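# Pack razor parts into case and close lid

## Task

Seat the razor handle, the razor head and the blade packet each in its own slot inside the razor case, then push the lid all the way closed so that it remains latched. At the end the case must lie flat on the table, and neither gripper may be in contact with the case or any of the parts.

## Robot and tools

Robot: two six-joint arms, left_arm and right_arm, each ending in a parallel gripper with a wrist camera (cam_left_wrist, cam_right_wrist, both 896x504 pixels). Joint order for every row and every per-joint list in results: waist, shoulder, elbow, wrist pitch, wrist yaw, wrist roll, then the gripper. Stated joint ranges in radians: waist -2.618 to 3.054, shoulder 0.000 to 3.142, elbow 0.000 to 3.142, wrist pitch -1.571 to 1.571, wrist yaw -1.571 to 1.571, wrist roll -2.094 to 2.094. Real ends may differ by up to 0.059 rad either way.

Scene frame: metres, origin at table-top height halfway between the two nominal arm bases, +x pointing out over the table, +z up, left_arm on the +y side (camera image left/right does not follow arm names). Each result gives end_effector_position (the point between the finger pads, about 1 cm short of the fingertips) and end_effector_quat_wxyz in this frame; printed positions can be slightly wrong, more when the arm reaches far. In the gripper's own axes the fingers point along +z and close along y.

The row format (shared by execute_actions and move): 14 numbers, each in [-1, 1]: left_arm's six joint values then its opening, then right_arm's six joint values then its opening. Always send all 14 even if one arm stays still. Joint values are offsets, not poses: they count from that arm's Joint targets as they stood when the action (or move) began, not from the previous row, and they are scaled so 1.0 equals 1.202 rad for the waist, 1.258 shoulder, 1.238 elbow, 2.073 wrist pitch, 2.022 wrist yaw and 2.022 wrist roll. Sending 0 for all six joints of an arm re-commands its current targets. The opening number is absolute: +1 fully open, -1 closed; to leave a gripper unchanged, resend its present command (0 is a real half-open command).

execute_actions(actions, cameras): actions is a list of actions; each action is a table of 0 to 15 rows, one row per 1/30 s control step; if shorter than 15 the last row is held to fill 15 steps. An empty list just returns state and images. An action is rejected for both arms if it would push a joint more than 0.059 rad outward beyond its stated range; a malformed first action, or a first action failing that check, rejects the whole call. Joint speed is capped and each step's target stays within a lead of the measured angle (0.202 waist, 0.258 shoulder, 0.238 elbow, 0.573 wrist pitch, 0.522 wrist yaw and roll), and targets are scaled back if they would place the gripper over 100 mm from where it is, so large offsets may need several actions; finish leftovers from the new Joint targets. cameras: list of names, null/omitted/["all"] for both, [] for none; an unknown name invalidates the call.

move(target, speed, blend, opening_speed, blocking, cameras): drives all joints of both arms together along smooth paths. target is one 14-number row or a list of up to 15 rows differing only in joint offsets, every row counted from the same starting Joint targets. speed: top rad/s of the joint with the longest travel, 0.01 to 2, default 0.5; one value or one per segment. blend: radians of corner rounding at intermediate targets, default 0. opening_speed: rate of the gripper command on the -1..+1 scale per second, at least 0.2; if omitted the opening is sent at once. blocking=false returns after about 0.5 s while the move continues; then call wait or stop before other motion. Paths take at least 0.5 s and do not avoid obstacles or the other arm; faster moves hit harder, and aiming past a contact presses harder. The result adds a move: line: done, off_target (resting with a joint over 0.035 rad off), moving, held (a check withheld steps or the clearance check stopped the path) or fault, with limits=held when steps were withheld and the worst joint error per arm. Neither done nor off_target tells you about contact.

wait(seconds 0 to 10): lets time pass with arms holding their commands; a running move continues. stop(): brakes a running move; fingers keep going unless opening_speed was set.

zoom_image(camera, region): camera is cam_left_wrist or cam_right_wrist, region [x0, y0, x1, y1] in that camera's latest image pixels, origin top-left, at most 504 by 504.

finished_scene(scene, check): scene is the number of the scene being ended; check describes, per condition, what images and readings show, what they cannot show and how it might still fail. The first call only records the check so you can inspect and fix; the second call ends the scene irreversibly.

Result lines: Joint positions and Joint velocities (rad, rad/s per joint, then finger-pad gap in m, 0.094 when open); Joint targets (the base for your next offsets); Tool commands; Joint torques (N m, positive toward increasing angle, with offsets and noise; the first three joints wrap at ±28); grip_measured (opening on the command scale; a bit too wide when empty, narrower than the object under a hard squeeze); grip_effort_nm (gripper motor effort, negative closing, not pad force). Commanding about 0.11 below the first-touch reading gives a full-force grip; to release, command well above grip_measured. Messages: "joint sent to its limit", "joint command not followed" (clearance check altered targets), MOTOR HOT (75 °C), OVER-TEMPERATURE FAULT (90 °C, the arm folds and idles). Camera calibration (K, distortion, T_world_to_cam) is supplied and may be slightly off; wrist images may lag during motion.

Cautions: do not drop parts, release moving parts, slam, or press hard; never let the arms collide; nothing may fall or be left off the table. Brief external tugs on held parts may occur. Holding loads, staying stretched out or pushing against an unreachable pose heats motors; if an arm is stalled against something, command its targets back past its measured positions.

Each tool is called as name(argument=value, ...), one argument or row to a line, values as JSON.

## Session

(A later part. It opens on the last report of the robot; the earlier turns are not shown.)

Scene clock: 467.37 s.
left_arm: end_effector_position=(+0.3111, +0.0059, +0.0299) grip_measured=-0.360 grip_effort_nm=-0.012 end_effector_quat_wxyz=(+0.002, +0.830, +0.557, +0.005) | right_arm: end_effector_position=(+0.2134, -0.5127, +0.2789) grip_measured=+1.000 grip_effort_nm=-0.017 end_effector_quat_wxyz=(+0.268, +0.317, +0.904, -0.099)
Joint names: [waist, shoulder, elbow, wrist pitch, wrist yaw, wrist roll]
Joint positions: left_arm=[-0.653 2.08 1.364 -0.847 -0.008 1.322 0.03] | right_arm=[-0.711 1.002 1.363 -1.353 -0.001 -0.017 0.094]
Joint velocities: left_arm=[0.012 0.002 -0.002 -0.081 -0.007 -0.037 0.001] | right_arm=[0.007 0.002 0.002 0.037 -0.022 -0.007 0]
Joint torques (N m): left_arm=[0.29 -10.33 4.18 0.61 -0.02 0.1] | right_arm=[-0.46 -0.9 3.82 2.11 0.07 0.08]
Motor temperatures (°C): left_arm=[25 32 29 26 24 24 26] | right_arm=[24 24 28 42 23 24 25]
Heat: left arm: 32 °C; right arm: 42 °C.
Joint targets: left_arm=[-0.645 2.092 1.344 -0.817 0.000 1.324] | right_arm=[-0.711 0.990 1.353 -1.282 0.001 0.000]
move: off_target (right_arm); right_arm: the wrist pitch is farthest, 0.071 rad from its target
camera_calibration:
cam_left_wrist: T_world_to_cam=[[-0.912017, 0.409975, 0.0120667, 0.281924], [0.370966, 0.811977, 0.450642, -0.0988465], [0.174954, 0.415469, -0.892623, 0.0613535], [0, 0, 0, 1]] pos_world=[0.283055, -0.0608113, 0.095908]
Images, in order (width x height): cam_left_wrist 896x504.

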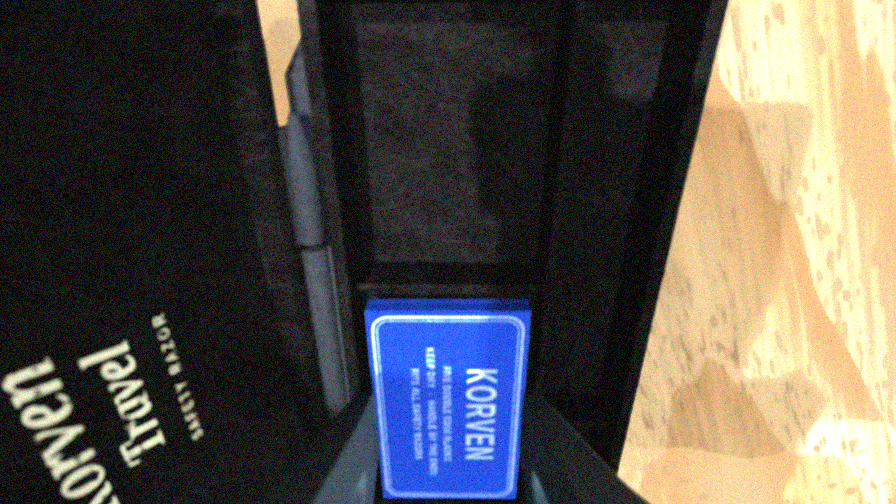

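move(
  target=[0,0,0,0,0,0,-0.15,0,0,0,0,0,0,1],
  opening_speed=0.3,
  cameras=[],
)

move(
  target=[0,-0.05,0.1,-0.08,0,0,-0.15,0,0,0,0,0,0,1],
  speed=0.1,
  cameras=["cam_left_wrist"],
)

Scene clock: 476.53 s.
left_arm: end_effector_position=(+0.3111, +0.0059, +0.0299) grip_measured=-0.151 grip_effort_nm=0.071 end_effector_quat_wxyz=(+0.002, +0.831, +0.556, +0.005) | right_arm: end_effector_position=(+0.2134, -0.5127, +0.2789) grip_measured=+1.000 grip_effort_nm=-0.012 end_effector_quat_wxyz=(+0.268, +0.317, +0.904, -0.099)
Joint names: [waist, shoulder, elbow, wrist pitch, wrist yaw, wrist roll]
Joint positions: left_arm=[-0.653 2.08 1.364 -0.847 -0.008 1.325 0.04] | right_arm=[-0.711 1.002 1.363 -1.353 -0.001 -0.017 0.094]
Joint velocities: left_arm=[-0.012 -0.012 0.012 -0.007 -0.051 -0.037 0] | right_arm=[0.007 -0.002 -0.037 0.022 -0.022 -0.022 0]
Joint torques (N m): left_arm=[0.38 -10.39 4.15 0.61 0 0.07] | right_arm=[-0.4 -0.92 3.81 2.1 0.08 0.08]
Motor temperatures (°C): left_arm=[25 31 29 26 24 24 25] | right_arm=[24 24 28 42 23 24 25]
Heat: left arm: 31 °C; right arm: 42 °C.
Joint targets: left_arm=[-0.645 2.092 1.344 -0.817 0.000 1.324] | right_arm=[-0.711 0.990 1.353 -1.282 0.001 0.000]
move: off_target (right_arm); right_arm: the wrist pitch is farthest, 0.071 rad from its target
No camera images: "cameras" was empty.

Scene clock: 478.73 s.
left_arm: end_effector_position=(+0.3078, +0.0083, +0.0505) grip_measured=-0.151 grip_effort_nm=0.056 end_effector_quat_wxyz=(-0.015, +0.831, +0.556, -0.001) | right_arm: end_effector_position=(+0.2134, -0.5127, +0.2789) grip_measured=+1.000 grip_effort_nm=-0.012 end_effector_quat_wxyz=(+0.268, +0.317, +0.904, -0.099)
Joint names: [waist, shoulder, elbow, wrist pitch, wrist yaw, wrist roll]
Joint positions: left_arm=[-0.653 2.065 1.43 -0.965 -0.008 1.325 0.04] | right_arm=[-0.711 1.002 1.363 -1.353 -0.001 -0.017 0.094]
Joint velocities: left_arm=[0.002 0.002 -0.002 0.007 0.007 -0.007 0] | right_arm=[-0.007 0.012 -0.002 0.11 -0.037 0.051 0]
Joint torques (N m): left_arm=[0.34 -14.27 9.03 0 -0.03 0.07] | right_arm=[-0.46 -0.91 3.77 2.1 0.08 0.08]
Motor temperatures (°C): left_arm=[25 31 29 26 24 24 25] | right_arm=[24 24 28 42 23 24 25]
Heat: left arm: 31 °C; right arm: 42 °C.
Joint targets: left_arm=[-0.645 2.030 1.468 -0.983 0.000 1.324] | right_arm=[-0.711 0.990 1.353 -1.282 0.001 0.000]
move: off_target (left_arm, right_arm); left_arm: the elbow is farthest, 0.038 rad from its target; right_arm: the wrist pitch is farthest, 0.071 rad from its target
camera_calibration:
cam_left_wrist: T_world_to_cam=[[-0.909865, 0.412111, 0.0480574, 0.275215], [0.386885, 0.80087, 0.457085, -0.114036], [0.149882, 0.434479, -0.888124, 0.086682], [0, 0, 0, 1]] pos_world=[0.281536, -0.0597527, 0.115882]
Images, in order (width x height): cam_left_wrist 896x504.

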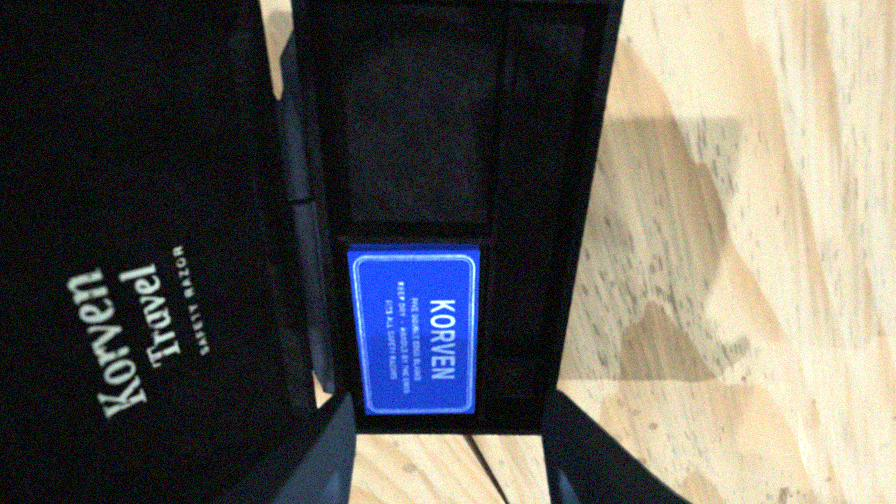

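move(
  target=[
    [0,-0.183,0.187,-0.235,0,0,-0.15,0,0,0,0,0,0,1],
    [0.026,-0.37,-0.524,0.255,0,-0.655,-0.15,0,0,0,0,0,0,1],
  ],
  speed=0.5,
  cameras=["cam_left_wrist"],
)

Scene clock: 489.87 s.
left_arm: end_effector_position=(+0.2731, +0.0434, +0.0651) grip_measured=-0.151 grip_effort_nm=0.061 end_effector_quat_wxyz=(+0.149, +0.303, +0.940, -0.044) | right_arm: end_effector_position=(+0.2134, -0.5127, +0.2789) grip_measured=+1.000 grip_effort_nm=-0.017 end_effector_quat_wxyz=(+0.268, +0.317, +0.904, -0.099)
Joint names: [waist, shoulder, elbow, wrist pitch, wrist yaw, wrist roll]
Joint positions: left_arm=[-0.627 1.597 0.835 -0.496 -0.004 0.013 0.04] | right_arm=[-0.711 1.002 1.363 -1.353 -0.001 -0.017 0.094]
Joint velocities: left_arm=[-0.002 0.007 -0.002 -0.051 -0.022 -0.007 0.001] | right_arm=[-0.002 -0.007 -0.002 -0.037 -0.022 -0.037 0]
Joint torques (N m): left_arm=[0.46 -9.69 4.97 1.43 -0.01 -0.04] | right_arm=[-0.46 -0.91 3.82 2.11 0.08 0.08]
Motor temperatures (°C): left_arm=[25 33 29 26 24 24 25] | right_arm=[24 24 28 42 23 24 25]
Heat: left arm: 33 °C; right arm: 42 °C.
Joint targets: left_arm=[-0.614 1.564 0.819 -0.454 0.000 0.000] | right_arm=[-0.711 0.990 1.353 -1.282 0.001 0.000]
move: off_target (left_arm, right_arm); left_arm: the wrist pitch is farthest, 0.042 rad from its target; right_arm: the wrist pitch is farthest, 0.071 rad from its target
camera_calibration:
cam_left_wrist: T_world_to_cam=[[-0.614576, -0.788855, 0.00194516, 0.20297], [-0.779937, 0.607995, 0.148458, 0.211672], [-0.118294, 0.0897215, -0.988917, 0.18432], [0, 0, 0, 1]] pos_world=[0.311636, 0.0148806, 0.150458]
Images, in order (width x height): cam_left_wrist 896x504.

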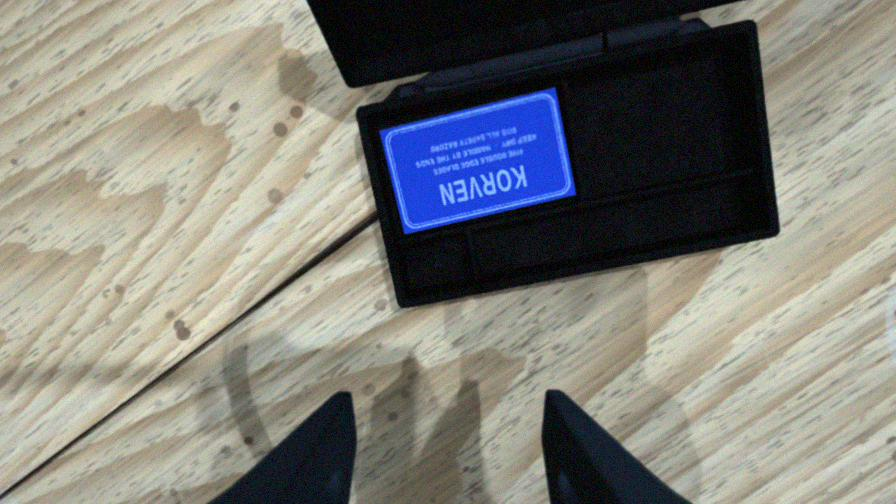

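move(
  target=[-0.294,0.02,0.055,-0.2,0,0.584,-0.15,0,0,0,0,0,0,1],
  cameras=["cam_left_wrist"],
)

Scene clock: 510.67 s.
left_arm: end_effector_position=(+0.1494, +0.0328, +0.0563) grip_measured=-0.151 grip_effort_nm=0.066 end_effector_quat_wxyz=(-0.015, +0.872, +0.488, +0.003) | right_arm: end_effector_position=(+0.2134, -0.5127, +0.2789) grip_measured=+1.000 grip_effort_nm=-0.017 end_effector_quat_wxyz=(+0.268, +0.317, +0.904, -0.099)
Joint names: [waist, shoulder, elbow, wrist pitch, wrist yaw, wrist roll]
Joint positions: left_arm=[-0.969 1.597 0.849 -0.852 -0.008 1.167 0.04] | right_arm=[-0.711 1.002 1.363 -1.353 -0.001 -0.017 0.094]
Joint velocities: left_arm=[0.002 0.002 -0.007 -0.007 -0.022 -0.022 0] | right_arm=[-0.007 -0.007 -0.007 0.051 0.037 -0.022 0]
Joint torques (N m): left_arm=[-0.5 -6.93 8.94 -0.06 0.02 0.13] | right_arm=[-0.44 -0.91 3.78 2.11 0.08 0.08]
Motor temperatures (°C): left_arm=[25 33 29 27 24 24 25] | right_arm=[24 24 28 42 23 24 25]
Heat: left arm: 33 °C; right arm: 42 °C.
Joint targets: left_arm=[-0.967 1.589 0.887 -0.869 0.000 1.181] | right_arm=[-0.711 0.990 1.353 -1.282 0.001 0.000]
move: off_target (left_arm, right_arm); left_arm: the elbow is farthest, 0.038 rad from its target; right_arm: the wrist pitch is farthest, 0.071 rad from its target
camera_calibration:
cam_left_wrist: T_world_to_cam=[[-0.833855, 0.550108, 0.0454713, 0.104977], [0.506106, 0.72907, 0.460776, -0.0906595], [0.220325, 0.407233, -0.886351, 0.0951464], [0, 0, 0, 1]] pos_world=[0.112456, -0.0303983, 0.121333]
Images, in order (width x height): cam_left_wrist 896x504.

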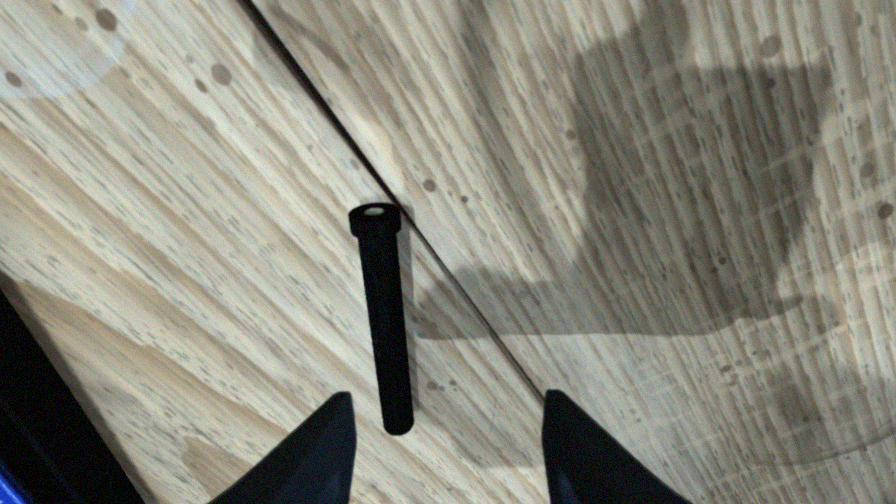

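move(
  target=[0.064,0.0445,-0.006,0.045,0,0.004,-0.4,0,0,0,0,0,0,1],
  speed=0.3,
  cameras=["cam_left_wrist"],
)

Scene clock: 539.60 s.
left_arm: end_effector_position=(+0.1707, +0.0383, +0.0463) grip_measured=-0.399 grip_effort_nm=-0.081 end_effector_quat_wxyz=(-0.009, +0.854, +0.520, +0.003) | right_arm: end_effector_position=(+0.2134, -0.5127, +0.2789) grip_measured=+1.000 grip_effort_nm=-0.017 end_effector_quat_wxyz=(+0.268, +0.317, +0.904, -0.099)
Joint names: [waist, shoulder, elbow, wrist pitch, wrist yaw, wrist roll]
Joint positions: left_arm=[-0.886 1.64 0.849 -0.797 -0.008 1.176 0.028] | right_arm=[-0.711 1.002 1.363 -1.353 -0.001 -0.017 0.094]
Joint velocities: left_arm=[-0.032 0.012 -0.007 0.037 0.007 0.022 0] | right_arm=[0.002 0.002 -0.002 -0.066 -0.037 0.022 0]
Joint torques (N m): left_arm=[0.29 -6.17 8.2 0.42 -0.02 0.12] | right_arm=[-0.43 -0.92 3.81 2.1 0.07 0.09]
Motor temperatures (°C): left_arm=[25 31 30 26 24 24 24] | right_arm=[24 24 28 42 23 24 25]
Heat: left arm: 31 °C; right arm: 42 °C.
Joint targets: left_arm=[-0.891 1.645 0.880 -0.775 0.000 1.189] | right_arm=[-0.711 0.990 1.353 -1.282 0.001 0.000]
move: off_target (right_arm); right_arm: the wrist pitch is farthest, 0.071 rad from its target
camera_calibration:
cam_left_wrist: T_world_to_cam=[[-0.87237, 0.487651, 0.0341689, 0.129663], [0.44759, 0.768687, 0.456928, -0.0922158], [0.196556, 0.413904, -0.888847, 0.0832964], [0, 0, 0, 1]] pos_world=[0.138017, -0.0268221, 0.111743]
Images, in order (width x height): cam_left_wrist 896x504.

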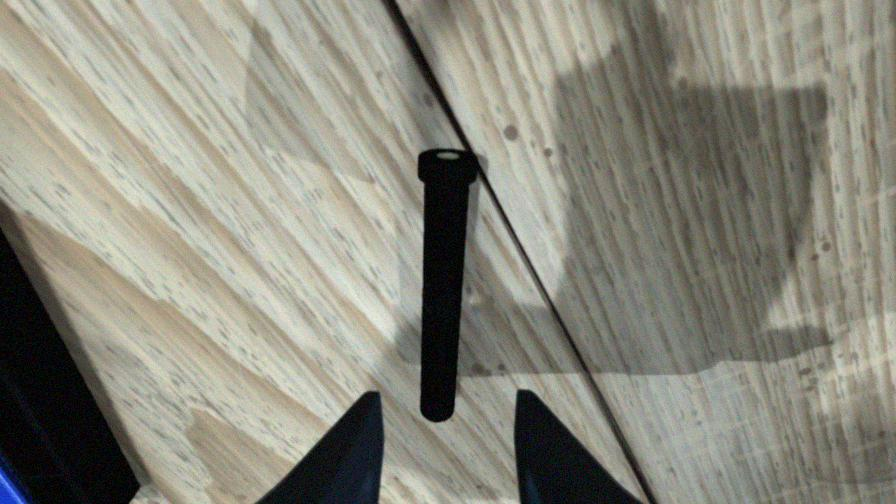

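move(
  target=[0,0.0636,-0.085,0.0666,0,0.015,-0.4,0,0,0,0,0,0,1],
  speed=0.15,
  cameras=[],
)

move(
  target=[0,0,0,0,0,0,-0.9,0,0,0,0,0,0,1],
  opening_speed=0.5,
  cameras=["cam_left_wrist"],
)

Scene clock: 551.87 s.
left_arm: end_effector_position=(+0.1703, +0.0387, +0.0151) grip_measured=-0.399 grip_effort_nm=-0.071 end_effector_quat_wxyz=(-0.011, +0.861, +0.508, +0.002) | right_arm: end_effector_position=(+0.2134, -0.5127, +0.2789) grip_measured=+1.000 grip_effort_nm=-0.012 end_effector_quat_wxyz=(+0.268, +0.317, +0.904, -0.099)
Joint names: [waist, shoulder, elbow, wrist pitch, wrist yaw, wrist roll]
Joint positions: left_arm=[-0.886 1.72 0.787 -0.659 -0.008 1.205 0.028] | right_arm=[-0.711 1.002 1.363 -1.353 -0.001 -0.017 0.094]
Joint velocities: left_arm=[-0.002 -0.007 0.007 0.11 0.007 0.037 -0.001] | right_arm=[-0.002 -0.012 0.007 -0.022 0.007 -0.081 0]
Joint torques (N m): left_arm=[0.36 -6.63 4.05 0.43 -0.04 0.11] | right_arm=[-0.49 -0.94 3.81 2.1 0.07 0.08]
Motor temperatures (°C): left_arm=[25 31 29 26 24 24 24] | right_arm=[24 24 28 42 23 24 25]
Heat: left arm: 31 °C; right arm: 42 °C.
Joint targets: left_arm=[-0.891 1.725 0.775 -0.637 0.000 1.219] | right_arm=[-0.711 0.990 1.353 -1.282 0.001 0.000]
move: off_target (right_arm); right_arm: the wrist pitch is farthest, 0.071 rad from its target
No camera images: "cameras" was empty.

Scene clock: 553.17 s.
left_arm: end_effector_position=(+0.1703, +0.0387, +0.0151) grip_measured=-0.859 grip_effort_nm=-0.989 end_effector_quat_wxyz=(-0.011, +0.862, +0.507, +0.002) | right_arm: end_effector_position=(+0.2134, -0.5127, +0.2789) grip_measured=+1.000 grip_effort_nm=-0.022 end_effector_quat_wxyz=(+0.268, +0.317, +0.904, -0.099)
Joint names: [waist, shoulder, elbow, wrist pitch, wrist yaw, wrist roll]
Joint positions: left_arm=[-0.886 1.72 0.787 -0.659 -0.008 1.207 0.007] | right_arm=[-0.711 1.002 1.363 -1.353 -0.001 -0.017 0.094]
Joint velocities: left_arm=[0.002 0.007 -0.022 -0.007 -0.066 -0.007 -0.003] | right_arm=[-0.017 -0.012 -0.002 -0.007 -0.037 0.051 0]
Joint torques (N m): left_arm=[0.17 -6.53 4.07 0.43 -0.05 0.13] | right_arm=[-0.47 -0.9 3.82 2.11 0.08 0.07]
Motor temperatures (°C): left_arm=[25 31 29 26 24 24 24] | right_arm=[24 24 28 42 23 24 25]
Heat: left arm: 31 °C; right arm: 42 °C.
Joint targets: left_arm=[-0.891 1.725 0.775 -0.637 0.000 1.219] | right_arm=[-0.711 0.990 1.353 -1.282 0.001 0.000]
move: off_target (right_arm); right_arm: the wrist pitch is farthest, 0.071 rad from its target
camera_calibration:
cam_left_wrist: T_world_to_cam=[[-0.856913, 0.514097, 0.0374868, 0.126507], [0.472118, 0.753589, 0.457392, -0.0817302], [0.206894, 0.409643, -0.888475, 0.053867], [0, 0, 0, 1]] pos_world=[0.135847, -0.0255121, 0.0804998]
Images, in order (width x height): cam_left_wrist 896x504.

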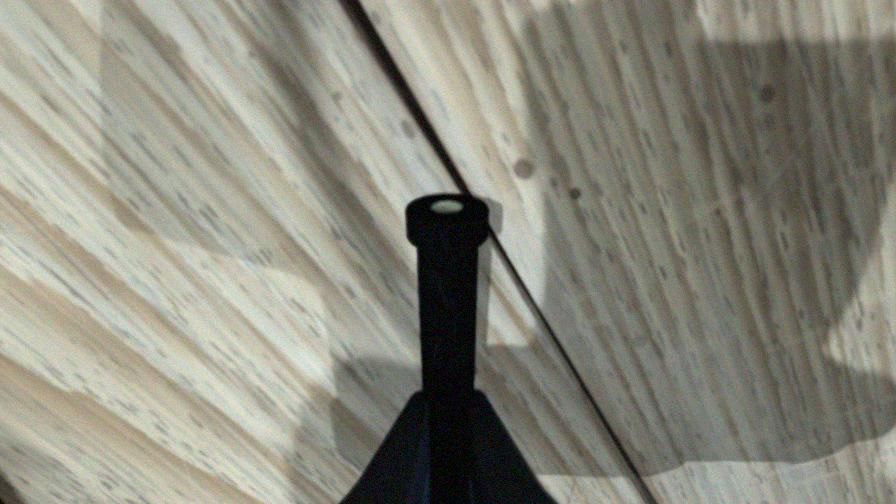

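move(
  target=[
    [0,-0.068,0.125,-0.108,0,0,-0.95,0,0,0,0,0,0,1],
    [0.113,0.211,0.4725,-0.122,0,0.013,-0.95,0,0,0,0,0,0,1],
  ],
  speed=0.4,
  cameras=["cam_left_wrist"],
)

Scene clock: 568.10 s.
left_arm: end_effector_position=(+0.2816, -0.0163, +0.0548) grip_measured=-0.862 grip_effort_nm=-1.038 end_effector_quat_wxyz=(+0.020, +0.834, +0.552, +0.009) | right_arm: end_effector_position=(+0.2134, -0.5127, +0.2789) grip_measured=+1.000 grip_effort_nm=-0.012 end_effector_quat_wxyz=(+0.268, +0.317, +0.904, -0.099)
Joint names: [waist, shoulder, elbow, wrist pitch, wrist yaw, wrist roll]
Joint positions: left_arm=[-0.75 1.979 1.32 -0.869 -0.008 1.237 0.006] | right_arm=[-0.711 1.002 1.363 -1.353 -0.001 -0.017 0.094]
Joint velocities: left_arm=[-0.007 -0.007 0.007 0.037 -0.081 -0.022 -0.001] | right_arm=[0.007 0.002 -0.002 0.037 -0.022 0.007 0]
Joint torques (N m): left_arm=[0.18 -9.7 9.36 0.13 0 0.11] | right_arm=[-0.44 -0.94 3.77 2.1 0.08 0.07]
Motor temperatures (°C): left_arm=[25 30 29 26 24 24 25] | right_arm=[24 24 28 42 23 24 25]
Heat: left arm: 30 °C; right arm: 42 °C.
Joint targets: left_arm=[-0.755 1.991 1.360 -0.890 0.000 1.246] | right_arm=[-0.711 0.990 1.353 -1.282 0.001 0.000]
move: off_target (left_arm, right_arm); left_arm: the elbow is farthest, 0.040 rad from its target; right_arm: the wrist pitch is farthest, 0.071 rad from its target
camera_calibration:
cam_left_wrist: T_world_to_cam=[[-0.906778, 0.421026, -0.0221583, 0.264452], [0.36918, 0.818302, 0.440554, -0.080056], [0.203617, 0.391304, -0.897453, 0.0897604], [0, 0, 0, 1]] pos_world=[0.251078, -0.0809546, 0.121684]
Images, in order (width x height): cam_left_wrist 896x504.

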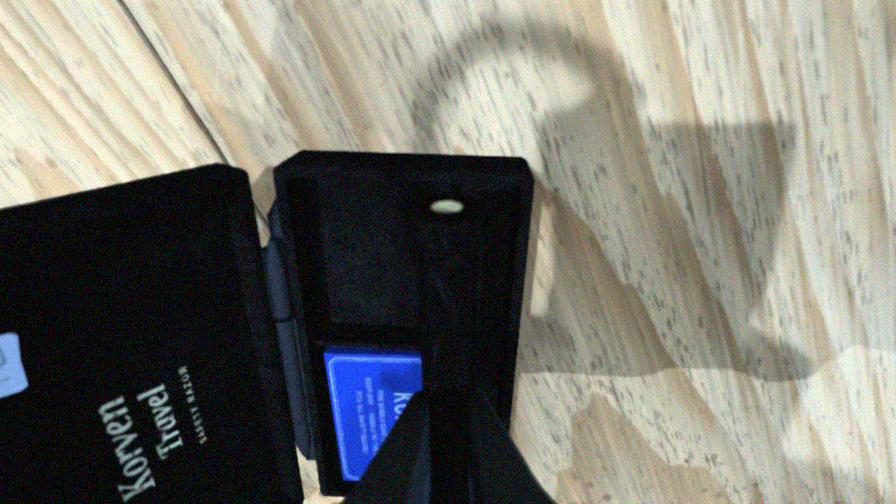

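move(
  target=[0.021,0.013,-0.058,0.017,0,0.004,-0.95,0,0,0,0,0,0,1],
  speed=0.15,
  cameras=["cam_left_wrist"],
)

zoom_image(
  camera="cam_left_wrist",
  region=[260, 100, 660, 460],
)

Scene clock: 592.23 s.
left_arm: end_effector_position=(+0.2790, -0.0079, +0.0451) grip_measured=-0.862 grip_effort_nm=-1.038 end_effector_quat_wxyz=(+0.004, +0.834, +0.551, +0.005) | right_arm: end_effector_position=(+0.2134, -0.5127, +0.2789) grip_measured=+1.000 grip_effort_nm=-0.022 end_effector_quat_wxyz=(+0.268, +0.317, +0.904, -0.099)
Joint names: [waist, shoulder, elbow, wrist pitch, wrist yaw, wrist roll]
Joint positions: left_arm=[-0.738 1.996 1.303 -0.867 -0.008 1.251 0.006] | right_arm=[-0.711 1.002 1.363 -1.353 -0.001 -0.017 0.094]
Joint velocities: left_arm=[0.007 -0.007 0.012 0.007 -0.051 -0.007 0.001] | right_arm=[-0.012 0.002 0.007 -0.007 -0.007 -0.007 0]
Joint torques (N m): left_arm=[0.4 -9.66 4.6 0.43 0.01 0.08] | right_arm=[-0.46 -0.94 3.78 2.11 0.08 0.09]
Motor temperatures (°C): left_arm=[25 31 30 26 24 24 26] | right_arm=[24 24 27 42 23 24 25]
Heat: left arm: 31 °C; right arm: 42 °C.
Joint targets: left_arm=[-0.729 2.007 1.288 -0.855 0.000 1.254] | right_arm=[-0.711 0.990 1.353 -1.282 0.001 0.000]
move: off_target (right_arm); right_arm: the wrist pitch is farthest, 0.071 rad from its target
camera_calibration:
cam_left_wrist: T_world_to_cam=[[-0.906293, 0.42256, 0.008686, 0.256774], [0.381052, 0.808033, 0.449313, -0.0853969], [0.182843, 0.410519, -0.893332, 0.0840768], [0, 0, 0, 1]] pos_world=[0.24988, -0.074014, 0.111248]
Images, in order (width x height): cam_left_wrist 896x504.

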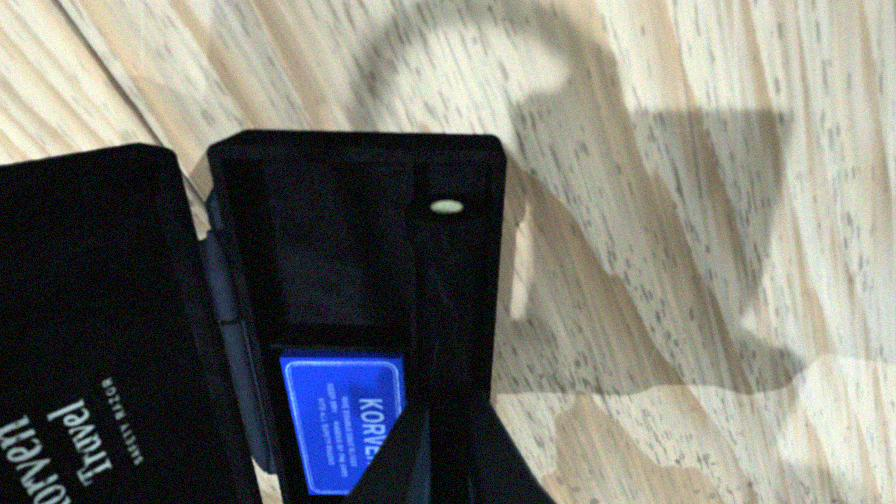

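Scaled by 1.260 from the camera's 896x504 image, which has a finer 1280x720 frame.

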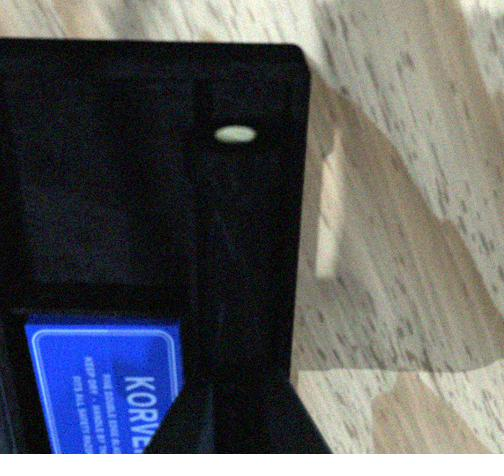

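move(
  target=[0.007,0.025,-0.02,0.0265,0,0,-0.95,0,0,0,0,0,0,1],
  speed=0.08,
  cameras=["cam_left_wrist"],
)

zoom_image(
  camera="cam_left_wrist",
  region=[260, 100, 660, 460],
)

Scene clock: 609.63 s.
left_arm: end_effector_position=(+0.2787, -0.0055, +0.0301) grip_measured=-0.862 grip_effort_nm=-1.038 end_effector_quat_wxyz=(-0.001, +0.833, +0.553, +0.004) | right_arm: end_effector_position=(+0.2134, -0.5127, +0.2789) grip_measured=+1.000 grip_effort_nm=-0.027 end_effector_quat_wxyz=(+0.268, +0.317, +0.904, -0.099)
Joint names: [waist, shoulder, elbow, wrist pitch, wrist yaw, wrist roll]
Joint positions: left_arm=[-0.733 2.025 1.28 -0.826 -0.008 1.253 0.006] | right_arm=[-0.711 1.002 1.363 -1.353 -0.001 -0.017 0.094]
Joint velocities: left_arm=[-0.022 -0.022 -0.012 0.022 -0.051 -0.022 0] | right_arm=[0.007 -0.002 -0.012 -0.051 -0.022 0.095 0]
Joint torques (N m): left_arm=[0.39 -9.58 4.46 0.52 -0.04 0.11] | right_arm=[-0.43 -0.95 3.78 2.1 0.08 0.07]
Motor temperatures (°C): left_arm=[25 31 29 26 24 24 26] | right_arm=[24 23 27 42 23 24 25]
Heat: left arm: 31 °C; right arm: 42 °C.
Joint targets: left_arm=[-0.721 2.038 1.263 -0.800 0.000 1.254] | right_arm=[-0.711 0.990 1.353 -1.282 0.001 0.000]
move: off_target (right_arm); right_arm: the wrist pitch is farthest, 0.071 rad from its target
camera_calibration:
cam_left_wrist: T_world_to_cam=[[-0.907474, 0.419679, 0.0189994, 0.255655], [0.382217, 0.806007, 0.451954, -0.0809409], [0.174362, 0.417398, -0.891839, 0.0721268], [0, 0, 0, 1]] pos_world=[0.250361, -0.0721598, 0.0960497]
Images, in order (width x height): cam_left_wrist 896x504.

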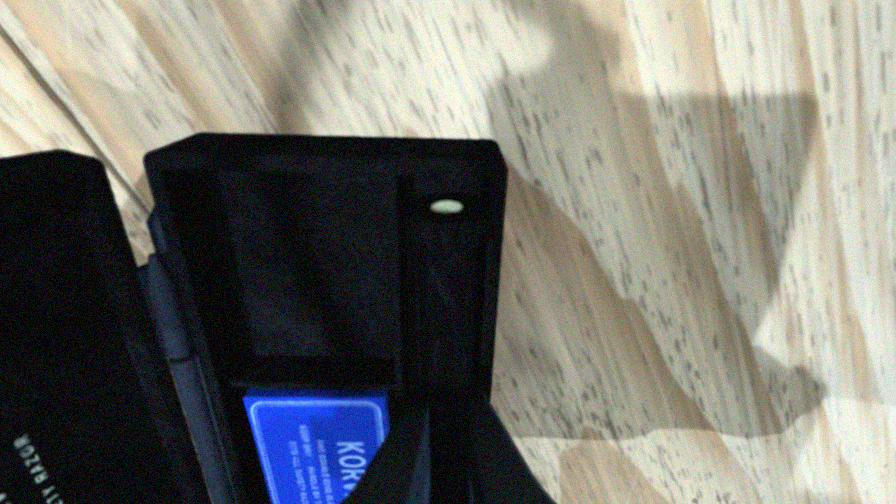

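Scaled by 1.260 from the camera's 896x504 image, which has a finer 1280x720 frame.

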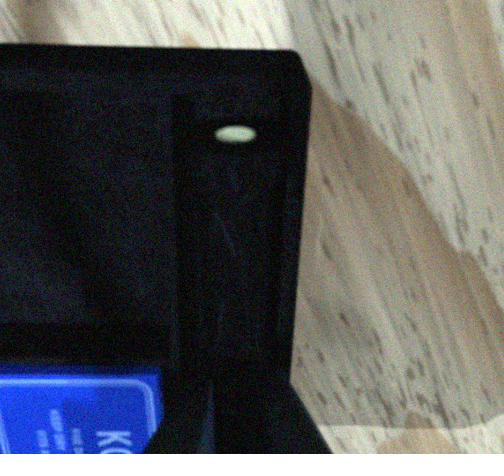

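move(
  target=[0,0.007,-0.007,0.008,0,0,-0.95,0,0,0,0,0,0,1],
  speed=0.05,
  cameras=[],
)

move(
  target=[0,0,0,0,0,0,-0.72,0,0,0,0,0,0,1],
  opening_speed=0.3,
  cameras=["cam_left_wrist"],
)

zoom_image(
  camera="cam_left_wrist",
  region=[260, 100, 660, 460],
)

Scene clock: 620.77 s.
left_arm: end_effector_position=(+0.2788, -0.0056, +0.0298) grip_measured=-0.862 grip_effort_nm=-1.028 end_effector_quat_wxyz=(-0.001, +0.833, +0.553, +0.004) | right_arm: end_effector_position=(+0.2134, -0.5127, +0.2789) grip_measured=+1.000 grip_effort_nm=-0.012 end_effector_quat_wxyz=(+0.268, +0.317, +0.904, -0.099)
Joint names: [waist, shoulder, elbow, wrist pitch, wrist yaw, wrist roll]
Joint positions: left_arm=[-0.733 2.025 1.278 -0.823 -0.008 1.253 0.006] | right_arm=[-0.711 1.002 1.363 -1.353 -0.001 -0.017 0.094]
Joint velocities: left_arm=[-0.002 0.002 -0.012 -0.022 -0.022 0.007 0.001] | right_arm=[-0.007 -0.012 0.007 0.037 -0.037 -0.051 0]
Joint torques (N m): left_arm=[0.32 -9.03 3.81 0.7 0.02 0.09] | right_arm=[-0.44 -0.92 3.75 2.1 0.09 0.08]
Motor temperatures (°C): left_arm=[25 31 29 26 24 24 26] | right_arm=[24 23 27 42 23 24 25]
Heat: left arm: 31 °C; right arm: 42 °C.
Joint targets: left_arm=[-0.721 2.047 1.254 -0.784 0.000 1.254] | right_arm=[-0.711 0.990 1.353 -1.282 0.001 0.000]
move: off_target (left_arm, right_arm); left_arm: the wrist pitch is farthest, 0.039 rad from its target; right_arm: the wrist pitch is farthest, 0.071 rad from its target
No camera images: "cameras" was empty.

Scene clock: 621.73 s.
left_arm: end_effector_position=(+0.2806, -0.0065, +0.0298) grip_measured=-0.721 grip_effort_nm=0.066 end_effector_quat_wxyz=(+0.003, +0.833, +0.553, +0.005) | right_arm: end_effector_position=(+0.2134, -0.5127, +0.2789) grip_measured=+1.000 grip_effort_nm=-0.012 end_effector_quat_wxyz=(+0.268, +0.317, +0.904, -0.099)
Joint names: [waist, shoulder, elbow, wrist pitch, wrist yaw, wrist roll]
Joint positions: left_arm=[-0.731 2.025 1.278 -0.815 -0.008 1.253 0.013] | right_arm=[-0.711 1.002 1.363 -1.353 -0.001 -0.017 0.094]
Joint velocities: left_arm=[-0.007 -0.017 0.002 -0.022 -0.007 -0.037 0] | right_arm=[0.022 -0.022 -0.017 0.007 0.066 0.007 0]
Joint torques (N m): left_arm=[0.42 -8.91 3.82 0.62 -0.04 0.11] | right_arm=[-0.42 -0.92 3.77 2.12 0.08 0.08]
Motor temperatures (°C): left_arm=[25 31 29 26 24 24 26] | right_arm=[24 23 27 42 23 24 25]
Heat: left arm: 31 °C; right arm: 42 °C.
Joint targets: left_arm=[-0.721 2.047 1.254 -0.784 0.000 1.254] | right_arm=[-0.711 0.990 1.353 -1.282 0.001 0.000]
move: off_target (right_arm); right_arm: the wrist pitch is farthest, 0.071 rad from its target
camera_calibration:
cam_left_wrist: T_world_to_cam=[[-0.908218, 0.418375, 0.010166, 0.258291], [0.377849, 0.809316, 0.449708, -0.0794421], [0.179919, 0.412274, -0.893118, 0.0703414], [0, 0, 0, 1]] pos_world=[0.251946, -0.0727686, 0.0959231]
Images, in order (width x height): cam_left_wrist 896x504.

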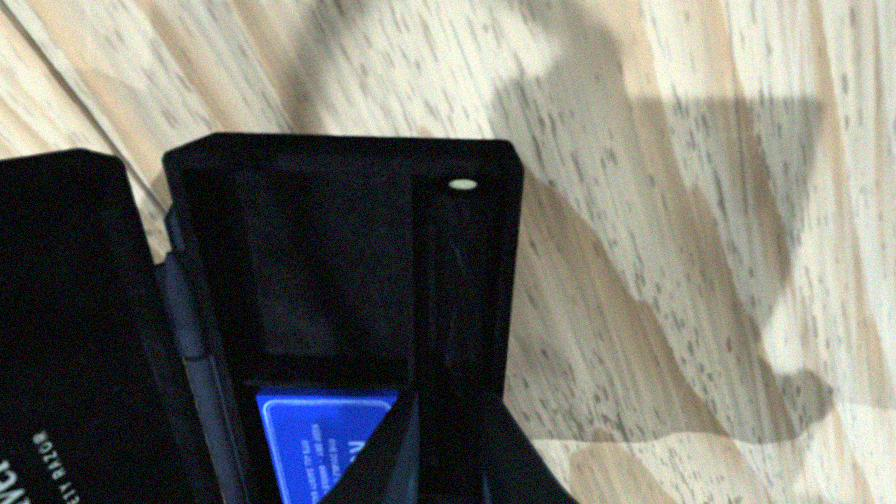

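Scaled by 1.260 from the camera's 896x504 image, which has a finer 1280x720 frame.

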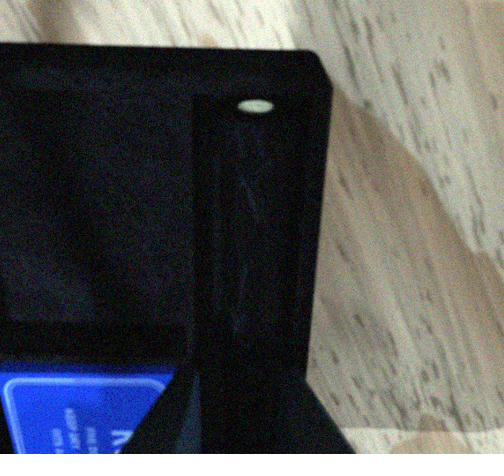

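move(
  target=[0,-0.03,0.08,-0.07,0,0,-0.7,0,0,0,0,0,0,1],
  speed=0.1,
  cameras=["cam_left_wrist"],
)

zoom_image(
  camera="cam_left_wrist",
  region=[160, 100, 660, 500],
)

Scene clock: 628.57 s.
left_arm: end_effector_position=(+0.2727, +0.0004, +0.0383) grip_measured=-0.701 grip_effort_nm=0.066 end_effector_quat_wxyz=(-0.026, +0.830, +0.558, -0.003) | right_arm: end_effector_position=(+0.2134, -0.5127, +0.2789) grip_measured=+1.000 grip_effort_nm=-0.022 end_effector_quat_wxyz=(+0.268, +0.317, +0.904, -0.099)
Joint names: [waist, shoulder, elbow, wrist pitch, wrist yaw, wrist roll]
Joint positions: left_arm=[-0.731 2.025 1.315 -0.912 -0.008 1.242 0.014] | right_arm=[-0.711 1.002 1.363 -1.353 -0.001 -0.017 0.094]
Joint velocities: left_arm=[-0.002 0.012 -0.017 0.007 -0.066 -0.022 -0.002] | right_arm=[-0.012 -0.002 -0.017 -0.051 0.022 -0.007 0]
Joint torques (N m): left_arm=[0.44 -12.07 8.85 -0.06 -0.02 0.11] | right_arm=[-0.44 -0.91 3.79 2.1 0.08 0.07]
Motor temperatures (°C): left_arm=[25 31 29 26 24 24 25] | right_arm=[24 23 27 42 23 24 25]
Heat: left arm: 31 °C; right arm: 42 °C.
Joint targets: left_arm=[-0.721 2.010 1.353 -0.929 0.000 1.254] | right_arm=[-0.711 0.990 1.353 -1.282 0.001 0.000]
move: off_target (left_arm, right_arm); left_arm: the elbow is farthest, 0.038 rad from its target; right_arm: the wrist pitch is farthest, 0.071 rad from its target
camera_calibration:
cam_left_wrist: T_world_to_cam=[[-0.91091, 0.407081, 0.0672931, 0.246665], [0.389761, 0.795441, 0.464069, -0.0896568], [0.135386, 0.448953, -0.883239, 0.088289], [0, 0, 0, 1]] pos_world=[0.247681, -0.0687334, 0.102988]
Images, in order (width x height): cam_left_wrist 896x504.

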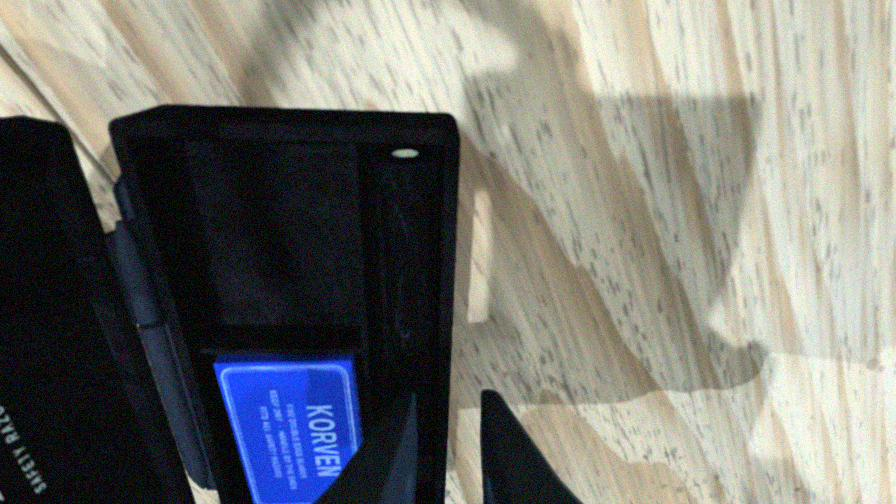

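Scaled by 1.008 from the camera's 896x504 image, which has a finer 1280x720 frame.

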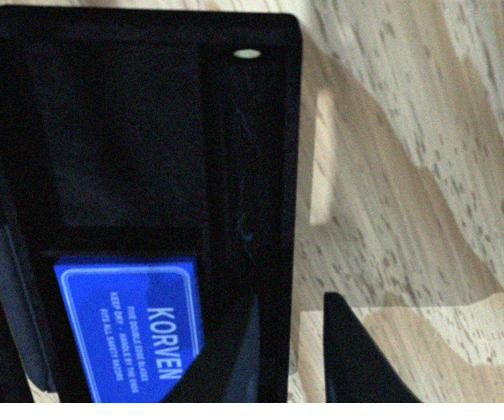

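move(
  target=[
    [0,-0.167,0.28,-0.261,0,0,-0.7,0,0,0,0,0,0,1],
    [0.089,-0.354,-0.431,0.229,0,-0.62,-0.7,0,0,0,0,0,0,1],
  ],
  speed=0.5,
  cameras=["cam_left_wrist"],
)

zoom_image(
  camera="cam_left_wrist",
  region=[330, 0, 800, 330],
)

Scene clock: 640.70 s.
left_arm: end_effector_position=(+0.2734, +0.0438, +0.0651) grip_measured=-0.701 grip_effort_nm=0.066 end_effector_quat_wxyz=(+0.149, +0.303, +0.940, -0.044) | right_arm: end_effector_position=(+0.2134, -0.5127, +0.2789) grip_measured=+1.000 grip_effort_nm=-0.017 end_effector_quat_wxyz=(+0.268, +0.317, +0.904, -0.099)
Joint names: [waist, shoulder, elbow, wrist pitch, wrist yaw, wrist roll]
Joint positions: left_arm=[-0.626 1.597 0.835 -0.496 -0.004 0.013 0.014] | right_arm=[-0.711 1.002 1.363 -1.353 -0.001 -0.017 0.094]
Joint velocities: left_arm=[0.007 0.022 -0.007 0.022 -0.066 -0.007 0] | right_arm=[0.017 0.007 0.017 -0.037 -0.022 -0.022 0]
Joint torques (N m): left_arm=[0.39 -9.73 5 1.4 0 -0.06] | right_arm=[-0.46 -0.91 3.81 2.1 0.09 0.07]
Motor temperatures (°C): left_arm=[25 31 30 26 24 24 25] | right_arm=[24 23 27 42 23 24 25]
Heat: left arm: 31 °C; right arm: 42 °C.
Joint targets: left_arm=[-0.614 1.564 0.820 -0.454 0.000 0.000] | right_arm=[-0.711 0.990 1.353 -1.282 0.001 0.000]
move: off_target (left_arm, right_arm); left_arm: the wrist pitch is farthest, 0.042 rad from its target; right_arm: the wrist pitch is farthest, 0.071 rad from its target
camera_calibration:
cam_left_wrist: T_world_to_cam=[[-0.613366, -0.789797, 0.00194516, 0.203173], [-0.780869, 0.606798, 0.148458, 0.211952], [-0.118432, 0.0895399, -0.988917, 0.184362], [0, 0, 0, 1]] pos_world=[0.311961, 0.0153456, 0.150458]
Images, in order (width x height): cam_left_wrist 896x504.

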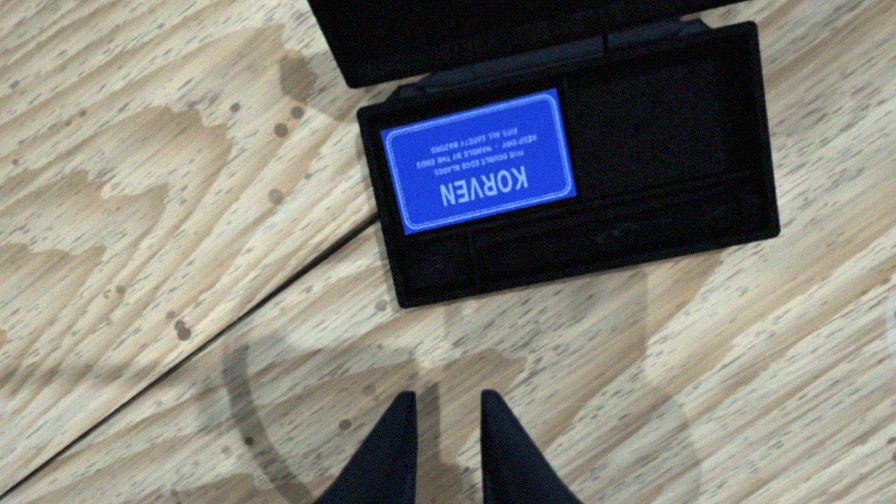

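Scaled by 1.072 from the camera's 896x504 image, which has a finer 1280x720 frame.

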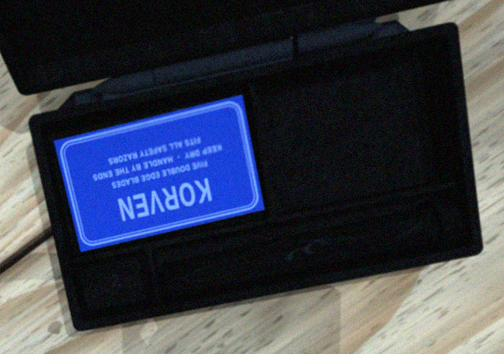

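move(
  target=[0.345,-0.448,0.146,-0.408,0,0,-0.7,0.6,0,0,0,0,-0.762,0],
  speed=0.8,
  cameras=[],
)

move(
  target=[0,0,0,0,0,0,-0.7,0.538,0.695,0.115,0.045,0,0,0],
  speed=0.6,
  cameras=["cam_right_wrist"],
)

Scene clock: 666.10 s.
left_arm: end_effector_position=(+0.1941, +0.1924, +0.1927) grip_measured=-0.701 grip_effort_nm=0.071 end_effector_quat_wxyz=(+0.121, +0.101, +0.987, -0.010) | right_arm: end_effector_position=(+0.2646, -0.3673, +0.2795) grip_measured=+0.002 grip_effort_nm=-0.115 end_effector_quat_wxyz=(-0.207, +0.672, -0.682, +0.200)
Joint names: [waist, shoulder, elbow, wrist pitch, wrist yaw, wrist roll]
Joint positions: left_arm=[-0.205 1.016 0.959 -1.271 -0.001 0.013 0.014] | right_arm=[0.002 1.002 1.363 -1.348 0.005 -1.537 0.047]
Joint velocities: left_arm=[-0.007 -0.017 0.002 -0.007 -0.051 -0.037 -0.001] | right_arm=[0.007 -0.007 0.007 0.051 -0.007 -0.022 0.001]
Joint torques (N m): left_arm=[0.29 -2.93 10.07 0.45 -0.04 -0.07] | right_arm=[0.5 -1.01 3.79 2.08 -0.01 -0.09]
Motor temperatures (°C): left_arm=[25 32 30 27 24 24 25] | right_arm=[24 23 27 42 23 24 25]
Heat: left arm: 32 °C; right arm: 42 °C.
Joint targets: left_arm=[-0.199 1.001 1.001 -1.300 0.000 0.000] | right_arm=[0.011 0.990 1.353 -1.282 0.001 -1.541]
move: off_target (left_arm, right_arm); left_arm: the elbow is farthest, 0.042 rad from its target; right_arm: the wrist pitch is farthest, 0.066 rad from its target
No camera images: "cameras" was empty.

Scene clock: 668.10 s.
left_arm: end_effector_position=(+0.1937, +0.1925, +0.1926) grip_measured=-0.701 grip_effort_nm=0.071 end_effector_quat_wxyz=(+0.120, +0.101, +0.988, -0.010) | right_arm: end_effector_position=(+0.2988, -0.1634, +0.0819) grip_measured=+0.002 grip_effort_nm=-0.105 end_effector_quat_wxyz=(+0.028, +0.893, -0.449, -0.008)
Joint names: [waist, shoulder, elbow, wrist pitch, wrist yaw, wrist roll]
Joint positions: left_arm=[-0.205 1.016 0.959 -1.272 -0.001 0.013 0.014] | right_arm=[0.665 1.869 1.452 -1.213 0.008 -1.525 0.047]
Joint velocities: left_arm=[0.012 0.017 -0.002 -0.037 -0.066 -0.007 0] | right_arm=[-0.002 0.012 0.002 0.022 0.051 -0.022 0]
Joint torques (N m): left_arm=[0.51 -2.89 10 0.48 -0.03 -0.05] | right_arm=[-0.16 -8.02 8.58 0.54 -0.04 -0.11]
Motor temperatures (°C): left_arm=[25 32 30 27 24 24 25] | right_arm=[24 24 28 42 23 24 25]
Heat: left arm: 32 °C; right arm: 42 °C.
Joint targets: left_arm=[-0.199 1.001 1.001 -1.300 0.000 0.000] | right_arm=[0.657 1.865 1.496 -1.189 0.001 -1.541]
move: off_target (left_arm, right_arm); left_arm: the elbow is farthest, 0.042 rad from its target; right_arm: the elbow is farthest, 0.043 rad from its target
camera_calibration:
cam_right_wrist: T_world_to_cam=[[0.807177, 0.58643, -0.0675688, -0.138658], [0.553481, -0.712048, 0.432025, -0.277661], [0.20524, -0.386119, -0.899327, 0.040172], [0, 0, 0, 1]] pos_world=[0.257357, -0.100884, 0.146715]
Images, in order (width x height): cam_right_wrist 896x504.

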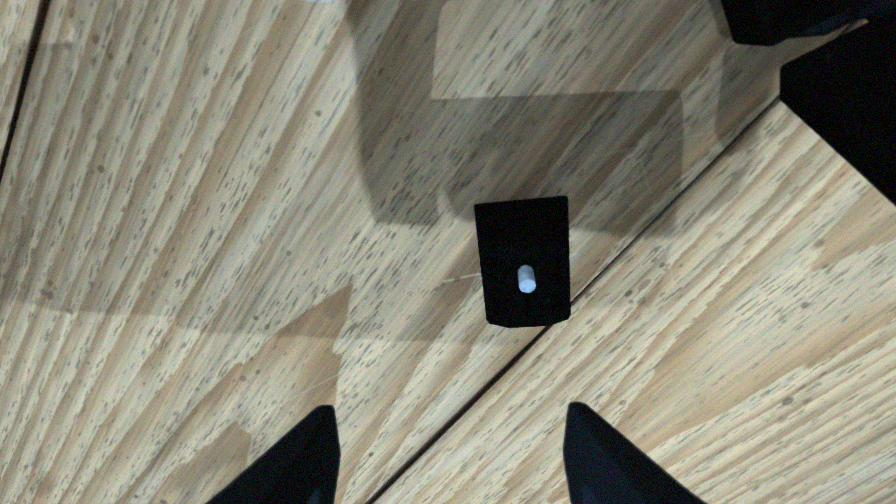

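move(
  target=[0,0,0,0,0,0,-0.7,0,0.042,-0.1,0.0815,0,0,-0.4],
  speed=0.3,
  cameras=["cam_right_wrist"],
)

Scene clock: 690.20 s.
left_arm: end_effector_position=(+0.1937, +0.1925, +0.1926) grip_measured=-0.701 grip_effort_nm=0.066 end_effector_quat_wxyz=(+0.120, +0.101, +0.988, -0.010) | right_arm: end_effector_position=(+0.3106, -0.1538, +0.0487) grip_measured=-0.398 grip_effort_nm=-0.115 end_effector_quat_wxyz=(+0.009, +0.893, -0.450, +0.000)
Joint names: [waist, shoulder, elbow, wrist pitch, wrist yaw, wrist roll]
Joint positions: left_arm=[-0.205 1.016 0.959 -1.272 -0.001 0.013 0.014] | right_arm=[0.665 1.915 1.38 -1.052 0.008 -1.525 0.028]
Joint velocities: left_arm=[-0.007 -0.017 0.002 -0.037 0.022 -0.051 0] | right_arm=[-0.027 0.002 0.017 0.051 -0.037 -0.022 0]
Joint torques (N m): left_arm=[0.42 -2.91 10.11 0.47 0 -0.04] | right_arm=[-0.13 -7.82 3.88 0.67 -0.03 -0.11]
Motor temperatures (°C): left_arm=[25 30 31 27 24 24 24] | right_arm=[24 25 29 36 23 24 25]
Heat: left arm: 31 °C; right arm: 36 °C.
Joint targets: left_arm=[-0.199 1.001 1.001 -1.300 0.000 0.000] | right_arm=[0.657 1.918 1.372 -1.020 0.001 -1.541]
move: off_target (left_arm); left_arm: the elbow is farthest, 0.042 rad from its target
camera_calibration:
cam_right_wrist: T_world_to_cam=[[0.808714, 0.587682, -0.0247317, -0.158464], [0.539113, -0.723751, 0.430745, -0.260282], [0.235242, -0.361683, -0.902135, 0.00618838], [0, 0, 0, 1]] pos_world=[0.267018, -0.093015, 0.113779]
Images, in order (width x height): cam_right_wrist 896x504.

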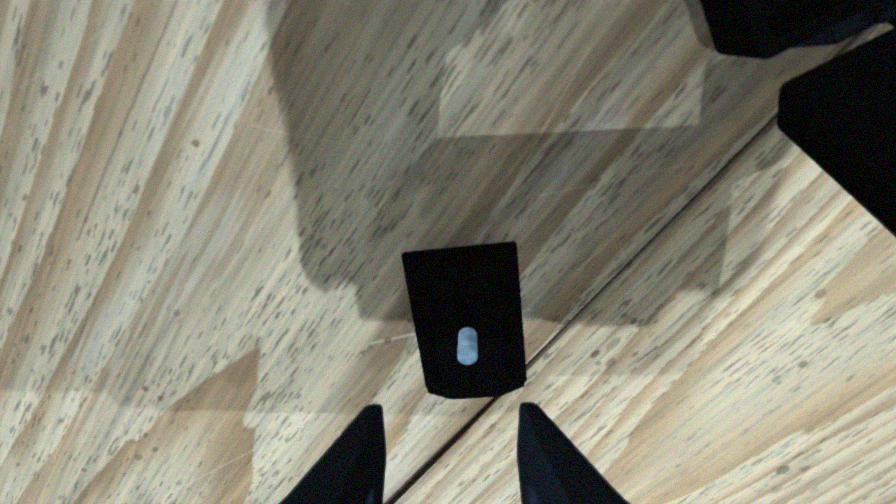

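move(
  target=[0,0,0,0,0,0,-0.7,0,0.0286,-0.059,0.059,0,0,-0.4],
  speed=0.15,
  cameras=["cam_right_wrist"],
)

Scene clock: 700.23 s.
left_arm: end_effector_position=(+0.1937, +0.1925, +0.1926) grip_measured=-0.701 grip_effort_nm=0.056 end_effector_quat_wxyz=(+0.120, +0.101, +0.988, -0.010) | right_arm: end_effector_position=(+0.3133, -0.1517, +0.0215) grip_measured=-0.398 grip_effort_nm=-0.110 end_effector_quat_wxyz=(+0.000, +0.893, -0.450, +0.004)
Joint names: [waist, shoulder, elbow, wrist pitch, wrist yaw, wrist roll]
Joint positions: left_arm=[-0.205 1.016 0.959 -1.272 -0.001 0.013 0.014] | right_arm=[0.665 1.945 1.308 -0.931 0.008 -1.525 0.028]
Joint velocities: left_arm=[-0.012 -0.002 0.002 -0.051 -0.007 0.007 0] | right_arm=[0.002 -0.002 -0.012 0.007 0.11 -0.037 0]
Joint torques (N m): left_arm=[0.38 -2.84 10.04 0.49 -0.03 -0.03] | right_arm=[-0.14 -7.6 3.6 0.74 -0.03 -0.11]
Motor temperatures (°C): left_arm=[25 30 31 26 24 24 24] | right_arm=[24 25 28 35 23 24 25]
Heat: left arm: 31 °C; right arm: 35 °C.
Joint targets: left_arm=[-0.199 1.001 1.001 -1.300 0.000 0.000] | right_arm=[0.657 1.954 1.299 -0.898 0.001 -1.541]
move: off_target (left_arm); left_arm: the elbow is farthest, 0.042 rad from its target
camera_calibration:
cam_right_wrist: T_world_to_cam=[[0.808936, 0.587862, -0.00635429, -0.162939], [0.532971, -0.728754, 0.429953, -0.247227], [0.248123, -0.351191, -0.902829, -0.020676], [0, 0, 0, 1]] pos_world=[0.268702, -0.091643, 0.0865937]
Images, in order (width x height): cam_right_wrist 896x504.

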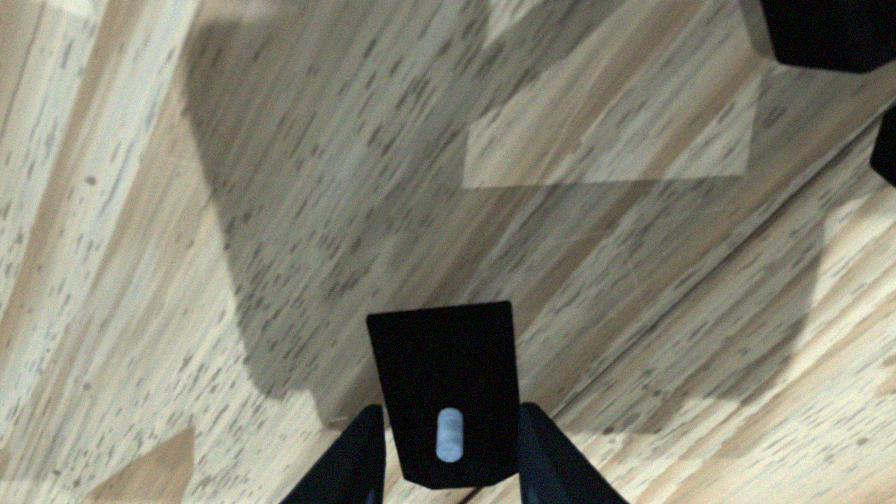

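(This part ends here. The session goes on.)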